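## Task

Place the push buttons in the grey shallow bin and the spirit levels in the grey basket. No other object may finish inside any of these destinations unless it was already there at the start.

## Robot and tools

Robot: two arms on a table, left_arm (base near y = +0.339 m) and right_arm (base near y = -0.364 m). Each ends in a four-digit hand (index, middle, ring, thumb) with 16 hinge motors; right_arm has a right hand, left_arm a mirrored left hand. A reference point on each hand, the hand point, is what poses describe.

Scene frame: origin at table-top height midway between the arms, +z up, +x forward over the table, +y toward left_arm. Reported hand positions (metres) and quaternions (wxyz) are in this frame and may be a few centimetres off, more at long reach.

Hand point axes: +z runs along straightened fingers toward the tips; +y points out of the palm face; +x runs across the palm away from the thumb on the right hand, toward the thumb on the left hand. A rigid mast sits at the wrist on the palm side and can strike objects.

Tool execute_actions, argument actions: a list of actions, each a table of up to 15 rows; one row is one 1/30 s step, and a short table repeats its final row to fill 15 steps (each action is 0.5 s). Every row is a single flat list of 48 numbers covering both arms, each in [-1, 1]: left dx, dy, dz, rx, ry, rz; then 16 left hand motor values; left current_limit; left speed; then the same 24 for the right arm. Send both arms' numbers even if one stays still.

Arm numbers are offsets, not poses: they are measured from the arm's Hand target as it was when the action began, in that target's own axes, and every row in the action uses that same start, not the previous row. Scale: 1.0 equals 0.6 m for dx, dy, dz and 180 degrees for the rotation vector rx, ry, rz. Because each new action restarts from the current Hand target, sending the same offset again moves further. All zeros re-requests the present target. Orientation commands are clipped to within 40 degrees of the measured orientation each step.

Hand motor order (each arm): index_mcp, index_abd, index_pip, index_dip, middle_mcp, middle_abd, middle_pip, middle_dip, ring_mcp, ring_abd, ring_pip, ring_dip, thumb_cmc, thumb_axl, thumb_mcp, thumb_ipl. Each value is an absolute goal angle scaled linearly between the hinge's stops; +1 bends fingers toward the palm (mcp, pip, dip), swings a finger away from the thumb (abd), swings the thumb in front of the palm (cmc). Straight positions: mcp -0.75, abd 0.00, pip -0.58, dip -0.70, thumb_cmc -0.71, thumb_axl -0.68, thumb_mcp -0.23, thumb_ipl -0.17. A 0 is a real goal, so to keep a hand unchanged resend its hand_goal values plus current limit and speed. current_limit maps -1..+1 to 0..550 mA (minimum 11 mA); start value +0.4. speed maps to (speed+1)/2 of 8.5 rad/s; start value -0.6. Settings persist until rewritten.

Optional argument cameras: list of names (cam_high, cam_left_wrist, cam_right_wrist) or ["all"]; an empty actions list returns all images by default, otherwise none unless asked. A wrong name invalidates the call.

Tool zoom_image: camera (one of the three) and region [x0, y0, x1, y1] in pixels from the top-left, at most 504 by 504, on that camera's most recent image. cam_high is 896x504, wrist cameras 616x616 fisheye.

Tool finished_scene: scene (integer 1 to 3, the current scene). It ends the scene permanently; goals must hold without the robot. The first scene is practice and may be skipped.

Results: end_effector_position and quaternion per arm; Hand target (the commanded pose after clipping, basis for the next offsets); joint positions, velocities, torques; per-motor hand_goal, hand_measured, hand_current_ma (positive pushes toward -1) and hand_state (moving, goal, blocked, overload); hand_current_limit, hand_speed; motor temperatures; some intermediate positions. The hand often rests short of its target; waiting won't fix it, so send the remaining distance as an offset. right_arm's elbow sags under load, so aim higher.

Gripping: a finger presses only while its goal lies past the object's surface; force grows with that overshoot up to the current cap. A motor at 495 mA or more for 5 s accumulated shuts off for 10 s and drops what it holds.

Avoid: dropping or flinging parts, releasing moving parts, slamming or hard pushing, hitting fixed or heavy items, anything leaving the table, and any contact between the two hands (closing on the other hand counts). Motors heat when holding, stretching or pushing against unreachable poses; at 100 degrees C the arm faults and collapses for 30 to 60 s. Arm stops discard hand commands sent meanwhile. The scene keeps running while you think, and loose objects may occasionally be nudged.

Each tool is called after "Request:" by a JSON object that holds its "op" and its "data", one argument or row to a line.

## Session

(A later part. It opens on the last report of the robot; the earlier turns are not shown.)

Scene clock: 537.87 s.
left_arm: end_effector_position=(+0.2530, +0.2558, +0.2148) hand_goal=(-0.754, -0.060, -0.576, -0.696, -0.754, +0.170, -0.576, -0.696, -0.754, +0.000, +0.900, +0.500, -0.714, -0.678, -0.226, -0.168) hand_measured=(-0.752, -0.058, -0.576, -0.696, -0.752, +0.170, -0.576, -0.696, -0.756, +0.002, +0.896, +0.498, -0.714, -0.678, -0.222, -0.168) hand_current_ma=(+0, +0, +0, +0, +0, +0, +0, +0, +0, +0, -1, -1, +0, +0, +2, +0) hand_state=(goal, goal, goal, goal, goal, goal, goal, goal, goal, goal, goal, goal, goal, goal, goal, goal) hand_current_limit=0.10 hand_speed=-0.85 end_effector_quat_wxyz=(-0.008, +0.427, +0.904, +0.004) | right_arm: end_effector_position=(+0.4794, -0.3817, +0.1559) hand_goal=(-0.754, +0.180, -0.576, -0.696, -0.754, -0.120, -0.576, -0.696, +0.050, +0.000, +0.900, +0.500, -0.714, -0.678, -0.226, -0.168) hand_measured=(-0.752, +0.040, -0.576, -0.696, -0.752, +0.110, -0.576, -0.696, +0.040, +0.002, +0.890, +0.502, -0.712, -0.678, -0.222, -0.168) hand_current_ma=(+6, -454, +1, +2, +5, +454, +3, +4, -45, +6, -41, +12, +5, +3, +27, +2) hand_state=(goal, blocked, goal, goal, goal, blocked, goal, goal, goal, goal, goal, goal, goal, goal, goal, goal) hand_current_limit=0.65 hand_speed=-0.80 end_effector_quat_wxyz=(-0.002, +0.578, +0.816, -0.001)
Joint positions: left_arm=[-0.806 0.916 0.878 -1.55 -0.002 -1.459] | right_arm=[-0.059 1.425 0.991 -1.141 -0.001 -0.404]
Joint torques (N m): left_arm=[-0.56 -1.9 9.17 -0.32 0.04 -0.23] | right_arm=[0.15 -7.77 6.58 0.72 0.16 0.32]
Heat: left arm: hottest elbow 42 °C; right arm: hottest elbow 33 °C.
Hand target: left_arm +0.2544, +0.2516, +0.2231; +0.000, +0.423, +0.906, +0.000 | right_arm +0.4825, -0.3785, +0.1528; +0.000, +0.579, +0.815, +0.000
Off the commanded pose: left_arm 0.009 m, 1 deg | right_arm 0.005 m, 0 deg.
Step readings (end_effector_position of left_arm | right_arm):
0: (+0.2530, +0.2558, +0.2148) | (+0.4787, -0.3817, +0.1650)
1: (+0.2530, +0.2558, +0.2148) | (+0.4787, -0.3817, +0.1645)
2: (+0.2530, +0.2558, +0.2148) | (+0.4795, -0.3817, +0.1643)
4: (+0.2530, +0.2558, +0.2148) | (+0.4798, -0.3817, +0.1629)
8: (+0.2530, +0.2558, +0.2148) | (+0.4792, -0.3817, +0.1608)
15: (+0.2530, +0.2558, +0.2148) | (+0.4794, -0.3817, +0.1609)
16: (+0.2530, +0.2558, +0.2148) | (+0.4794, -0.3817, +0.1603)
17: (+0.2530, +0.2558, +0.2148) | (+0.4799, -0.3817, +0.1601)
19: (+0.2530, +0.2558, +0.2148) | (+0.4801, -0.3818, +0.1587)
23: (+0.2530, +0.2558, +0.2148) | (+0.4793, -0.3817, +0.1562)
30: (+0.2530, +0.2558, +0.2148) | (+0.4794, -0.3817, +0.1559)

Request:
{"op": "execute_actions", "data": {
  "actions": [
    [[0,0,0,0,0,0,-0.754,-0.06,-0.576,-0.696,-0.754,0.17,-0.576,-0.696,-0.754,0,0.9,0.5,-0.714,-0.678,-0.226,-0.168,0.1,-0.85,0,0,0.008,0,0,0,-0.754,0.18,-0.576,-0.696,-0.754,-0.12,-0.576,-0.696,0.05,0,0.9,0.5,-0.714,-0.678,-0.226,-0.168,0.65,-0.8]],
    [[0,0,0,0,0,0,-0.754,-0.06,-0.576,-0.696,-0.754,0.17,-0.576,-0.696,-0.754,0,0.9,0.5,-0.714,-0.678,-0.226,-0.168,0.1,-0.85,0,0,0.006,0,0,0,-0.754,0.18,-0.576,-0.696,-0.754,-0.12,-0.576,-0.696,0.05,0,0.9,0.5,-0.714,-0.678,-0.226,-0.168,0.65,-0.8]]
  ],
  "cameras": ["cam_right_wrist"]
}}

Request:
{"op": "zoom_image", "data": {
  "camera": "cam_right_wrist",
  "region": [240, 170, 380, 310]
}}

Scene clock: 542.07 s.
left_arm: end_effector_position=(+0.2530, +0.2558, +0.2148) hand_goal=(-0.754, -0.060, -0.576, -0.696, -0.754, +0.170, -0.576, -0.696, -0.754, +0.000, +0.900, +0.500, -0.714, -0.678, -0.226, -0.168) hand_measured=(-0.752, -0.058, -0.576, -0.696, -0.752, +0.170, -0.576, -0.696, -0.756, +0.002, +0.896, +0.498, -0.714, -0.678, -0.222, -0.168) hand_current_ma=(+0, +0, +0, +0, +0, +0, +0, +0, +0, +0, -1, -1, +0, +0, +2, +0) hand_state=(goal, goal, goal, goal, goal, goal, goal, goal, goal, goal, goal, goal, goal, goal, goal, goal) hand_current_limit=0.10 hand_speed=-0.85 end_effector_quat_wxyz=(-0.008, +0.427, +0.904, +0.004) | right_arm: end_effector_position=(+0.4800, -0.3817, +0.1488) hand_goal=(-0.754, +0.180, -0.576, -0.696, -0.754, -0.120, -0.576, -0.696, +0.050, +0.000, +0.900, +0.500, -0.714, -0.678, -0.226, -0.168) hand_measured=(-0.752, +0.040, -0.576, -0.696, -0.752, +0.110, -0.576, -0.696, +0.040, +0.002, +0.890, +0.502, -0.712, -0.678, -0.222, -0.168) hand_current_ma=(+6, -454, +1, +2, +6, +454, +3, +4, -45, +6, -41, +12, +5, +3, +27, +2) hand_state=(goal, blocked, goal, goal, goal, blocked, goal, goal, goal, goal, goal, goal, goal, goal, goal, goal) hand_current_limit=0.65 hand_speed=-0.80 end_effector_quat_wxyz=(-0.001, +0.578, +0.816, +0.000)
Joint positions: left_arm=[-0.806 0.916 0.878 -1.55 -0.002 -1.459] | right_arm=[-0.059 1.434 0.979 -1.118 -0.001 -0.404]
Joint torques (N m): left_arm=[-0.91 -2.14 9.1 -0.24 0.03 -0.22] | right_arm=[0.15 -7.77 6.43 0.73 0.15 0.32]
Heat: left arm: hottest elbow 42 °C; right arm: hottest elbow 33 °C.
Hand target: left_arm +0.2544, +0.2516, +0.2231; +0.000, +0.423, +0.906, +0.000 | right_arm +0.4825, -0.3785, +0.1444; +0.000, +0.579, +0.815, +0.000
Off the commanded pose: left_arm 0.009 m, 1 deg | right_arm 0.006 m, 0 deg.
Step readings (end_effector_position of left_arm | right_arm):
0: (+0.2530, +0.2558, +0.2148) | (+0.4794, -0.3817, +0.1559)
1: (+0.2530, +0.2558, +0.2148) | (+0.4794, -0.3817, +0.1554)
2: (+0.2530, +0.2558, +0.2148) | (+0.4800, -0.3817, +0.1553)
4: (+0.2530, +0.2558, +0.2148) | (+0.4800, -0.3817, +0.1537)
8: (+0.2530, +0.2558, +0.2148) | (+0.4794, -0.3817, +0.1513)
15: (+0.2530, +0.2558, +0.2148) | (+0.4795, -0.3817, +0.1512)
16: (+0.2530, +0.2558, +0.2148) | (+0.4795, -0.3817, +0.1509)
17: (+0.2530, +0.2558, +0.2148) | (+0.4799, -0.3817, +0.1508)
19: (+0.2530, +0.2558, +0.2148) | (+0.4800, -0.3817, +0.1498)
23: (+0.2530, +0.2558, +0.2148) | (+0.4800, -0.3817, +0.1488)
30: (+0.2530, +0.2558, +0.2148) | (+0.4800, -0.3817, +0.1488)
camera_calibration:
cam_right_wrist: T_world_to_cam=[[0.845495, -0.531559, -0.0508239, -0.56273], [-0.322093, -0.583593, 0.745436, -0.227556], [-0.425903, -0.613893, -0.664637, 0.188988], [0, 0, 0, 1]] pos_world=[0.482982, -0.315906, 0.266637]
Images, in order (width x height): cam_right_wrist 616x616.

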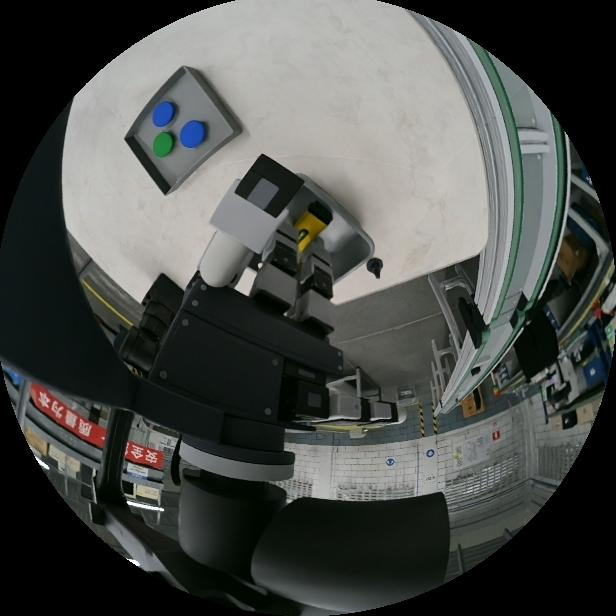

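Scaled by 3.600 from the camera's 616x616 image, which has a finer 880x880 frame.

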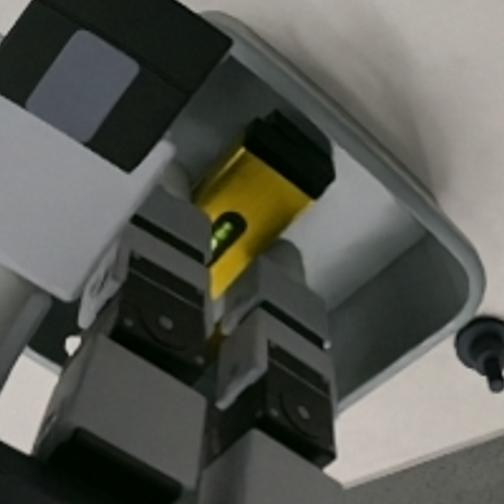

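Request:
{"op": "execute_actions", "data": {
  "actions": [
    [[0,0,0,0,0,0,-0.754,-0.06,-0.576,-0.696,-0.754,0.17,-0.576,-0.696,-0.754,0,0.9,0.5,-0.714,-0.678,-0.226,-0.168,0.1,-0.85,0,0,0.006,0,0,0,-0.754,0.18,-0.576,-0.696,-0.754,-0.12,-0.576,-0.696,0.05,0,0.9,0.5,-0.714,-0.678,-0.226,-0.168,0.65,-0.8]],
    [[0,0,0,0,0,0,-0.754,-0.06,-0.576,-0.696,-0.754,0.17,-0.576,-0.696,-0.754,0,0.9,0.5,-0.714,-0.678,-0.226,-0.168,0.1,-0.85,0,0,0.006,0,0,0,-0.754,0.18,-0.576,-0.696,-0.754,-0.12,-0.576,-0.696,0.05,0,0.9,0.5,-0.714,-0.678,-0.226,-0.168,0.65,-0.8]]
  ]
}}

Scene clock: 547.10 s.
left_arm: end_effector_position=(+0.2530, +0.2558, +0.2148) hand_goal=(-0.754, -0.060, -0.576, -0.696, -0.754, +0.170, -0.576, -0.696, -0.754, +0.000, +0.900, +0.500, -0.714, -0.678, -0.226, -0.168) hand_measured=(-0.752, -0.058, -0.576, -0.696, -0.752, +0.170, -0.576, -0.696, -0.756, +0.002, +0.896, +0.498, -0.714, -0.678, -0.222, -0.168) hand_current_ma=(+0, +0, +0, +0, +0, +0, +0, +0, +0, +0, -1, -1, +0, +0, +2, +0) hand_state=(goal, goal, goal, goal, goal, goal, goal, goal, goal, goal, goal, goal, goal, goal, goal, goal) hand_current_limit=0.10 hand_speed=-0.85 end_effector_quat_wxyz=(-0.008, +0.427, +0.904, +0.004) | right_arm: end_effector_position=(+0.4812, -0.3819, +0.1470) hand_goal=(-0.754, +0.180, -0.576, -0.696, -0.754, -0.120, -0.576, -0.696, +0.050, +0.000, +0.900, +0.500, -0.714, -0.678, -0.226, -0.168) hand_measured=(-0.758, +0.040, -0.578, -0.696, -0.756, +0.110, -0.576, -0.696, +0.040, +0.002, +0.890, +0.502, -0.712, -0.678, -0.222, -0.168) hand_current_ma=(-16, -454, -8, +2, -8, +454, -3, +4, -45, +6, -41, +12, +5, +3, +27, +2) hand_state=(goal, blocked, goal, goal, goal, blocked, goal, goal, goal, goal, goal, goal, goal, goal, goal, goal) hand_current_limit=0.65 hand_speed=-0.80 end_effector_quat_wxyz=(+0.002, +0.578, +0.816, +0.002)
Joint positions: left_arm=[-0.806 0.916 0.878 -1.55 -0.002 -1.459] | right_arm=[-0.059 1.435 0.974 -1.104 -0.001 -0.404]
Joint torques (N m): left_arm=[-0.5 -1.96 9.13 -0.25 0.05 -0.22] | right_arm=[0.21 -7.36 5.97 0.99 0.16 0.32]
Heat: left arm: hottest elbow 42 °C; right arm: hottest elbow 33 °C.
Hand target: left_arm +0.2544, +0.2516, +0.2231; +0.000, +0.423, +0.906, +0.000 | right_arm +0.4825, -0.3785, +0.1372; +0.000, +0.579, +0.815, +0.000
Off the commanded pose: left_arm 0.009 m, 1 deg | right_arm 0.010 m, 0 deg.
Step readings (end_effector_position of left_arm | right_arm):
0: (+0.2530, +0.2558, +0.2148) | (+0.4800, -0.3817, +0.1488)
1: (+0.2530, +0.2558, +0.2148) | (+0.4800, -0.3817, +0.1484)
2: (+0.2530, +0.2558, +0.2148) | (+0.4804, -0.3818, +0.1482)
4: (+0.2530, +0.2558, +0.2148) | (+0.4804, -0.3818, +0.1471)
8: (+0.2530, +0.2558, +0.2148) | (+0.4805, -0.3818, +0.1472)
15: (+0.2530, +0.2558, +0.2148) | (+0.4805, -0.3818, +0.1472)
16: (+0.2530, +0.2558, +0.2148) | (+0.4805, -0.3818, +0.1470)
17: (+0.2530, +0.2558, +0.2148) | (+0.4807, -0.3818, +0.1469)
19: (+0.2530, +0.2558, +0.2148) | (+0.4809, -0.3818, +0.1469)
23: (+0.2530, +0.2558, +0.2148) | (+0.4812, -0.3819, +0.1470)
30: (+0.2530, +0.2558, +0.2148) | (+0.4812, -0.3819, +0.1470)

Request:
{"op": "execute_actions", "data": {
  "actions": [
    [[0,0,0,0,0,0,-0.754,-0.06,-0.576,-0.696,-0.754,0.17,-0.576,-0.696,-0.754,0,0.9,0.5,-0.714,-0.678,-0.226,-0.168,0.1,-0.85,0,0,-0.006,0,0,0,-0.754,0.035,-0.576,-0.696,-0.754,0.12,-0.576,-0.696,0.05,0,0.9,0.5,-0.714,-0.678,-0.226,-0.168,0.4,-0.9]],
    [[0,0,0,0,0,0,-0.754,-0.06,-0.576,-0.696,-0.754,0.17,-0.576,-0.696,-0.754,0,0.9,0.5,-0.714,-0.678,-0.226,-0.168,0.1,-0.85,0,0,0,0,0,0,-0.754,-0.05,-0.576,-0.696,-0.754,0.18,-0.576,-0.696,0.05,0,0.9,0.5,-0.714,-0.678,-0.226,-0.168,0.4,-0.85]],
    [[0,0,0,0,0,0,-0.754,-0.06,-0.576,-0.696,-0.754,0.17,-0.576,-0.696,-0.754,0,0.9,0.5,-0.714,-0.678,-0.226,-0.168,0.1,-0.85,0,0,0,0,0,0,-0.754,-0.05,-0.576,-0.696,-0.754,0.18,-0.576,-0.696,0.05,0,0.9,0.5,-0.714,-0.678,-0.226,-0.168,0.4,-0.85]],
    [[0,0,0,0,0,0,-0.754,-0.06,-0.576,-0.696,-0.754,0.17,-0.576,-0.696,-0.754,0,0.9,0.5,-0.714,-0.678,-0.226,-0.168,0.1,-0.85,0,0,-0.03,0,0,0,-0.754,-0.05,-0.576,-0.696,-0.754,0.18,-0.576,-0.696,0.05,0,0.9,0.5,-0.714,-0.678,-0.226,-0.168,0.4,-0.85]],
    [[0,0,0,0,0,0,-0.754,-0.06,-0.576,-0.696,-0.754,0.17,-0.576,-0.696,-0.754,0,0.9,0.5,-0.714,-0.678,-0.226,-0.168,0.1,-0.85,0,0,-0.08,0,0,0,-0.754,-0.05,-0.576,-0.696,-0.754,0.18,-0.576,-0.696,0.05,0,0.9,0.5,-0.714,-0.678,-0.226,-0.168,0.4,-0.85]]
  ],
  "cameras": ["cam_right_wrist"]
}}

Request:
{"op": "zoom_image", "data": {
  "camera": "cam_right_wrist",
  "region": [200, 130, 400, 330]
}}

Scene clock: 556.73 s.
left_arm: end_effector_position=(+0.2530, +0.2558, +0.2148) hand_goal=(-0.754, -0.060, -0.576, -0.696, -0.754, +0.170, -0.576, -0.696, -0.754, +0.000, +0.900, +0.500, -0.714, -0.678, -0.226, -0.168) hand_measured=(-0.752, -0.058, -0.576, -0.696, -0.752, +0.170, -0.576, -0.696, -0.756, +0.002, +0.896, +0.498, -0.714, -0.678, -0.222, -0.168) hand_current_ma=(+0, +0, +0, +0, +0, +0, +0, +0, +0, +0, -1, -1, +0, +0, +2, +0) hand_state=(goal, goal, goal, goal, goal, goal, goal, goal, goal, goal, goal, goal, goal, goal, goal, goal) hand_current_limit=0.10 hand_speed=-0.85 end_effector_quat_wxyz=(-0.008, +0.427, +0.904, +0.004) | right_arm: end_effector_position=(+0.4723, -0.3813, +0.1957) hand_goal=(-0.754, -0.050, -0.576, -0.696, -0.754, +0.180, -0.576, -0.696, +0.050, +0.000, +0.900, +0.500, -0.714, -0.678, -0.226, -0.168) hand_measured=(-0.752, -0.048, -0.578, -0.696, -0.752, +0.176, -0.576, -0.696, +0.040, +0.002, +0.890, +0.502, -0.712, -0.678, -0.222, -0.168) hand_current_ma=(+10, +8, -5, +2, +9, -18, -1, +4, -45, +6, -41, +12, +7, +3, +27, +2) hand_state=(goal, goal, goal, goal, goal, goal, goal, goal, goal, goal, goal, goal, goal, goal, goal, goal) hand_current_limit=0.40 hand_speed=-0.85 end_effector_quat_wxyz=(-0.006, +0.578, +0.816, -0.004)
Joint positions: left_arm=[-0.806 0.916 0.878 -1.55 -0.002 -1.459] | right_arm=[-0.059 1.371 1.052 -1.266 -0.001 -0.404]
Joint torques (N m): left_arm=[-0.62 -1.85 9.1 -0.28 0.05 -0.22] | right_arm=[0.09 -7.88 9.37 -0.34 0.15 0.32]
Heat: left arm: hottest elbow 42 °C; right arm: hottest elbow 32 °C.
Hand target: left_arm +0.2544, +0.2516, +0.2231; +0.000, +0.423, +0.906, +0.000 | right_arm +0.4825, -0.3786, +0.2069; +0.000, +0.579, +0.815, +0.000
Off the commanded pose: left_arm 0.009 m, 1 deg | right_arm 0.015 m, 1 deg.
Step readings (end_effector_position of left_arm | right_arm):
0: (+0.2530, +0.2558, +0.2148) | (+0.4812, -0.3819, +0.1470)
1: (+0.2530, +0.2558, +0.2148) | (+0.4812, -0.3819, +0.1470)
2: (+0.2530, +0.2558, +0.2148) | (+0.4812, -0.3819, +0.1470)
4: (+0.2530, +0.2558, +0.2148) | (+0.4812, -0.3819, +0.1470)
8: (+0.2530, +0.2558, +0.2148) | (+0.4812, -0.3819, +0.1470)
15: (+0.2530, +0.2558, +0.2148) | (+0.4812, -0.3819, +0.1468)
16: (+0.2530, +0.2558, +0.2148) | (+0.4812, -0.3819, +0.1468)
17: (+0.2530, +0.2558, +0.2148) | (+0.4812, -0.3819, +0.1468)
19: (+0.2530, +0.2558, +0.2148) | (+0.4812, -0.3819, +0.1465)
23: (+0.2530, +0.2558, +0.2148) | (+0.4812, -0.3819, +0.1463)
30: (+0.2530, +0.2558, +0.2148) | (+0.4812, -0.3819, +0.1463)
31: (+0.2530, +0.2558, +0.2148) | (+0.4812, -0.3819, +0.1463)
32: (+0.2530, +0.2558, +0.2148) | (+0.4812, -0.3819, +0.1463)
34: (+0.2530, +0.2558, +0.2148) | (+0.4812, -0.3819, +0.1463)
38: (+0.2530, +0.2558, +0.2148) | (+0.4812, -0.3819, +0.1463)
45: (+0.2530, +0.2558, +0.2148) | (+0.4812, -0.3819, +0.1463)
46: (+0.2530, +0.2558, +0.2148) | (+0.4799, -0.3818, +0.1459)
47: (+0.2530, +0.2558, +0.2148) | (+0.4782, -0.3817, +0.1453)
49: (+0.2530, +0.2558, +0.2148) | (+0.4754, -0.3815, +0.1445)
53: (+0.2530, +0.2558, +0.2148) | (+0.4741, -0.3814, +0.1441)
60: (+0.2530, +0.2558, +0.2148) | (+0.4741, -0.3814, +0.1441)
61: (+0.2530, +0.2558, +0.2148) | (+0.4723, -0.3813, +0.1472)
62: (+0.2530, +0.2558, +0.2148) | (+0.4679, -0.3810, +0.1496)
64: (+0.2530, +0.2558, +0.2148) | (+0.4635, -0.3807, +0.1625)
68: (+0.2530, +0.2558, +0.2148) | (+0.4696, -0.3811, +0.1895)
75: (+0.2530, +0.2558, +0.2148) | (+0.4723, -0.3813, +0.1957)
camera_calibration:
cam_right_wrist: T_world_to_cam=[[0.844373, -0.532127, -0.0622478, -0.550991], [-0.312823, -0.584008, 0.74905, -0.2701], [-0.434943, -0.613006, -0.659582, 0.22077], [0, 0, 0, 1]] pos_world=[0.476771, -0.315605, 0.313636]
Images, in order (width x height): cam_right_wrist 616x616.

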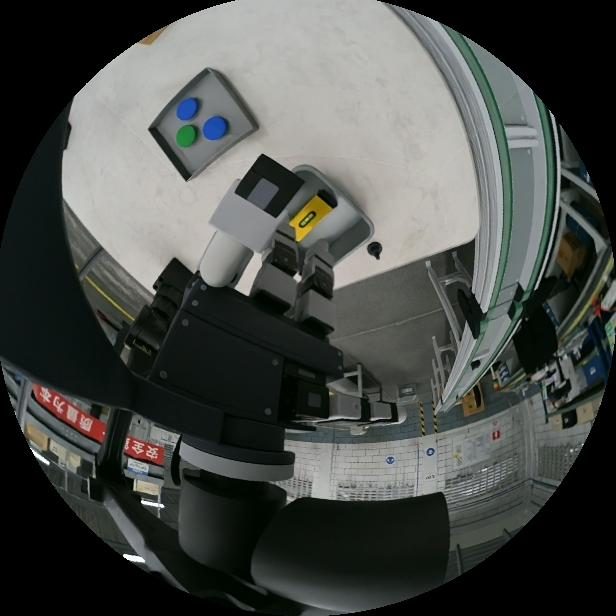

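Scaled by 2.520 from the camera's 616x616 image, which has a finer 880x880 frame.

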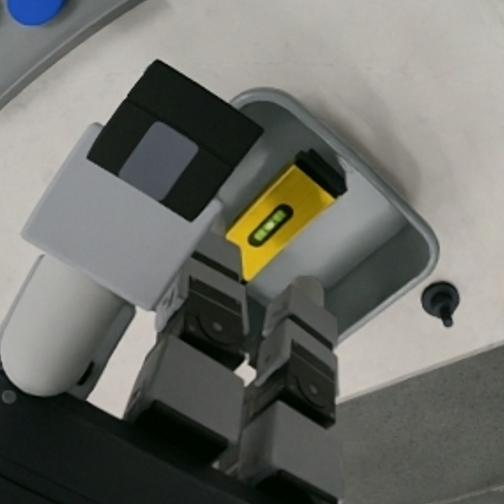

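Request:
{"op": "execute_actions", "data": {
  "actions": [
    [[0,0,0,0,0,0,-0.754,-0.06,-0.576,-0.696,-0.754,0.17,-0.576,-0.696,-0.754,0,0.9,0.5,-0.714,-0.678,-0.226,-0.168,0.1,-0.85,0,0,-0.08,0,0,0,-0.754,-0.05,-0.576,-0.696,-0.754,0.18,-0.576,-0.696,0.05,0,0.9,0.5,-0.714,-0.678,-0.226,-0.168,0.1,-0.85]],
    [[0,0,0,0,0,0,-0.754,-0.06,-0.576,-0.696,-0.754,0.17,-0.576,-0.696,-0.754,0,0.9,0.5,-0.714,-0.678,-0.226,-0.168,0.1,-0.85,0,-0.14,0,0,0,0,-0.754,-0.05,-0.576,-0.696,-0.754,0.18,-0.576,-0.696,0.05,0,0.9,0.5,-0.714,-0.678,-0.226,-0.168,0.1,-0.85]]
  ],
  "cameras": ["cam_high"]
}}

Request:
{"op": "zoom_image", "data": {
  "camera": "cam_high",
  "region": [230, 200, 450, 330]
}}

Scene clock: 562.20 s.
left_arm: end_effector_position=(+0.2530, +0.2558, +0.2148) hand_goal=(-0.754, -0.060, -0.576, -0.696, -0.754, +0.170, -0.576, -0.696, -0.754, +0.000, +0.900, +0.500, -0.714, -0.678, -0.226, -0.168) hand_measured=(-0.752, -0.058, -0.576, -0.696, -0.752, +0.170, -0.576, -0.696, -0.756, +0.002, +0.896, +0.498, -0.714, -0.678, -0.222, -0.168) hand_current_ma=(+0, +0, +0, +0, +0, +0, +0, +0, +0, +0, -1, -1, +0, +0, +2, +0) hand_state=(goal, goal, goal, goal, goal, goal, goal, goal, goal, goal, goal, goal, goal, goal, goal, goal) hand_current_limit=0.10 hand_speed=-0.85 end_effector_quat_wxyz=(-0.008, +0.427, +0.904, +0.004) | right_arm: end_effector_position=(+0.3989, -0.4067, +0.2497) hand_goal=(-0.754, -0.050, -0.576, -0.696, -0.754, +0.180, -0.576, -0.696, +0.050, +0.000, +0.900, +0.500, -0.714, -0.678, -0.226, -0.168) hand_measured=(-0.754, -0.048, -0.576, -0.696, -0.754, +0.176, -0.576, -0.696, +0.040, +0.002, +0.890, +0.502, -0.714, -0.678, -0.222, -0.168) hand_current_ma=(+1, +5, +3, +2, +2, -15, +4, +4, -47, +6, -41, +12, -1, +3, +27, +2) hand_state=(goal, goal, goal, goal, goal, goal, goal, goal, goal, goal, goal, goal, goal, goal, goal, goal) hand_current_limit=0.10 hand_speed=-0.85 end_effector_quat_wxyz=(-0.003, +0.585, +0.811, -0.002)
Joint positions: left_arm=[-0.806 0.916 0.878 -1.55 -0.002 -1.459] | right_arm=[-0.153 1.141 0.997 -1.434 0.002 -0.481]
Joint torques (N m): left_arm=[-0.62 -1.67 9.14 -0.32 0.02 -0.23] | right_arm=[-0.73 -5.54 8.42 -0.01 0.06 0.06]
Heat: left arm: hottest elbow 42 °C; right arm: hottest elbow 33 °C.
Hand target: left_arm +0.2544, +0.2516, +0.2231; +0.000, +0.423, +0.906, +0.000 | right_arm +0.4032, -0.4061, +0.2549; +0.000, +0.579, +0.815, +0.000
Off the commanded pose: left_arm 0.009 m, 1 deg | right_arm 0.007 m, 1 deg.
Step readings (end_effector_position of left_arm | right_arm):
0: (+0.2530, +0.2558, +0.2148) | (+0.4723, -0.3813, +0.1957)
1: (+0.2530, +0.2558, +0.2148) | (+0.4707, -0.3812, +0.1987)
2: (+0.2530, +0.2558, +0.2148) | (+0.4667, -0.3809, +0.2016)
4: (+0.2530, +0.2558, +0.2148) | (+0.4649, -0.3808, +0.2140)
8: (+0.2530, +0.2558, +0.2148) | (+0.4728, -0.3813, +0.2375)
15: (+0.2530, +0.2558, +0.2148) | (+0.4733, -0.3814, +0.2407)
16: (+0.2530, +0.2558, +0.2148) | (+0.4662, -0.3823, +0.2381)
17: (+0.2530, +0.2558, +0.2148) | (+0.4574, -0.3836, +0.2361)
19: (+0.2530, +0.2558, +0.2148) | (+0.4238, -0.3923, +0.2330)
23: (+0.2530, +0.2558, +0.2148) | (+0.3983, -0.4076, +0.2514)
30: (+0.2530, +0.2558, +0.2148) | (+0.3987, -0.4071, +0.2511)
Images, in order (width x height): cam_high 896x504.

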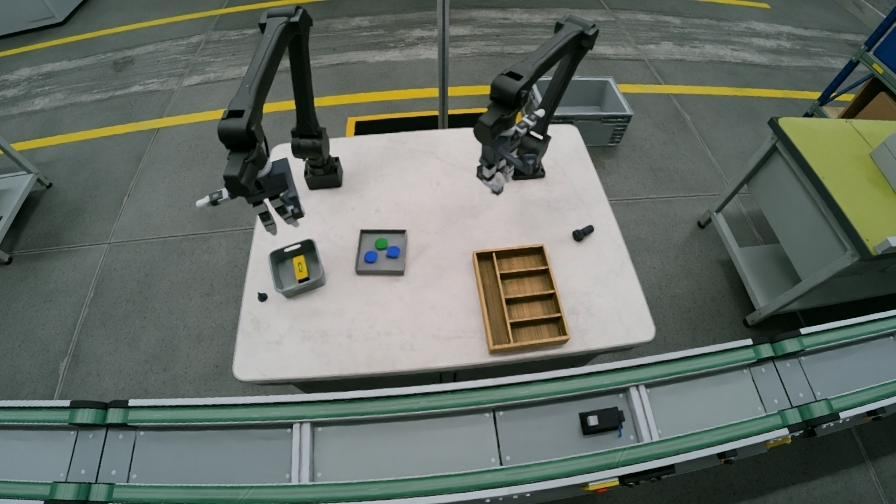

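Scaled by 2.291 from the camera's 896x504 image, which has a finer 1280x720 frame.

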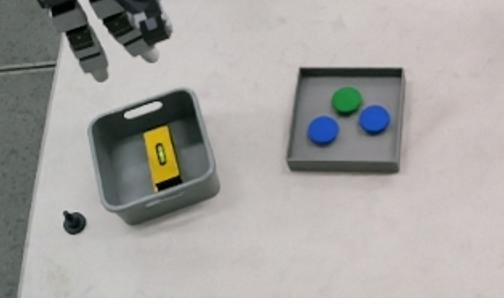

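All three buttons are in the shallow bin, and both levels are stacked in the basket.

Request:
{"op": "finished_scene", "data": {
  "scene": 3
}}

The scene is finished: the task was done.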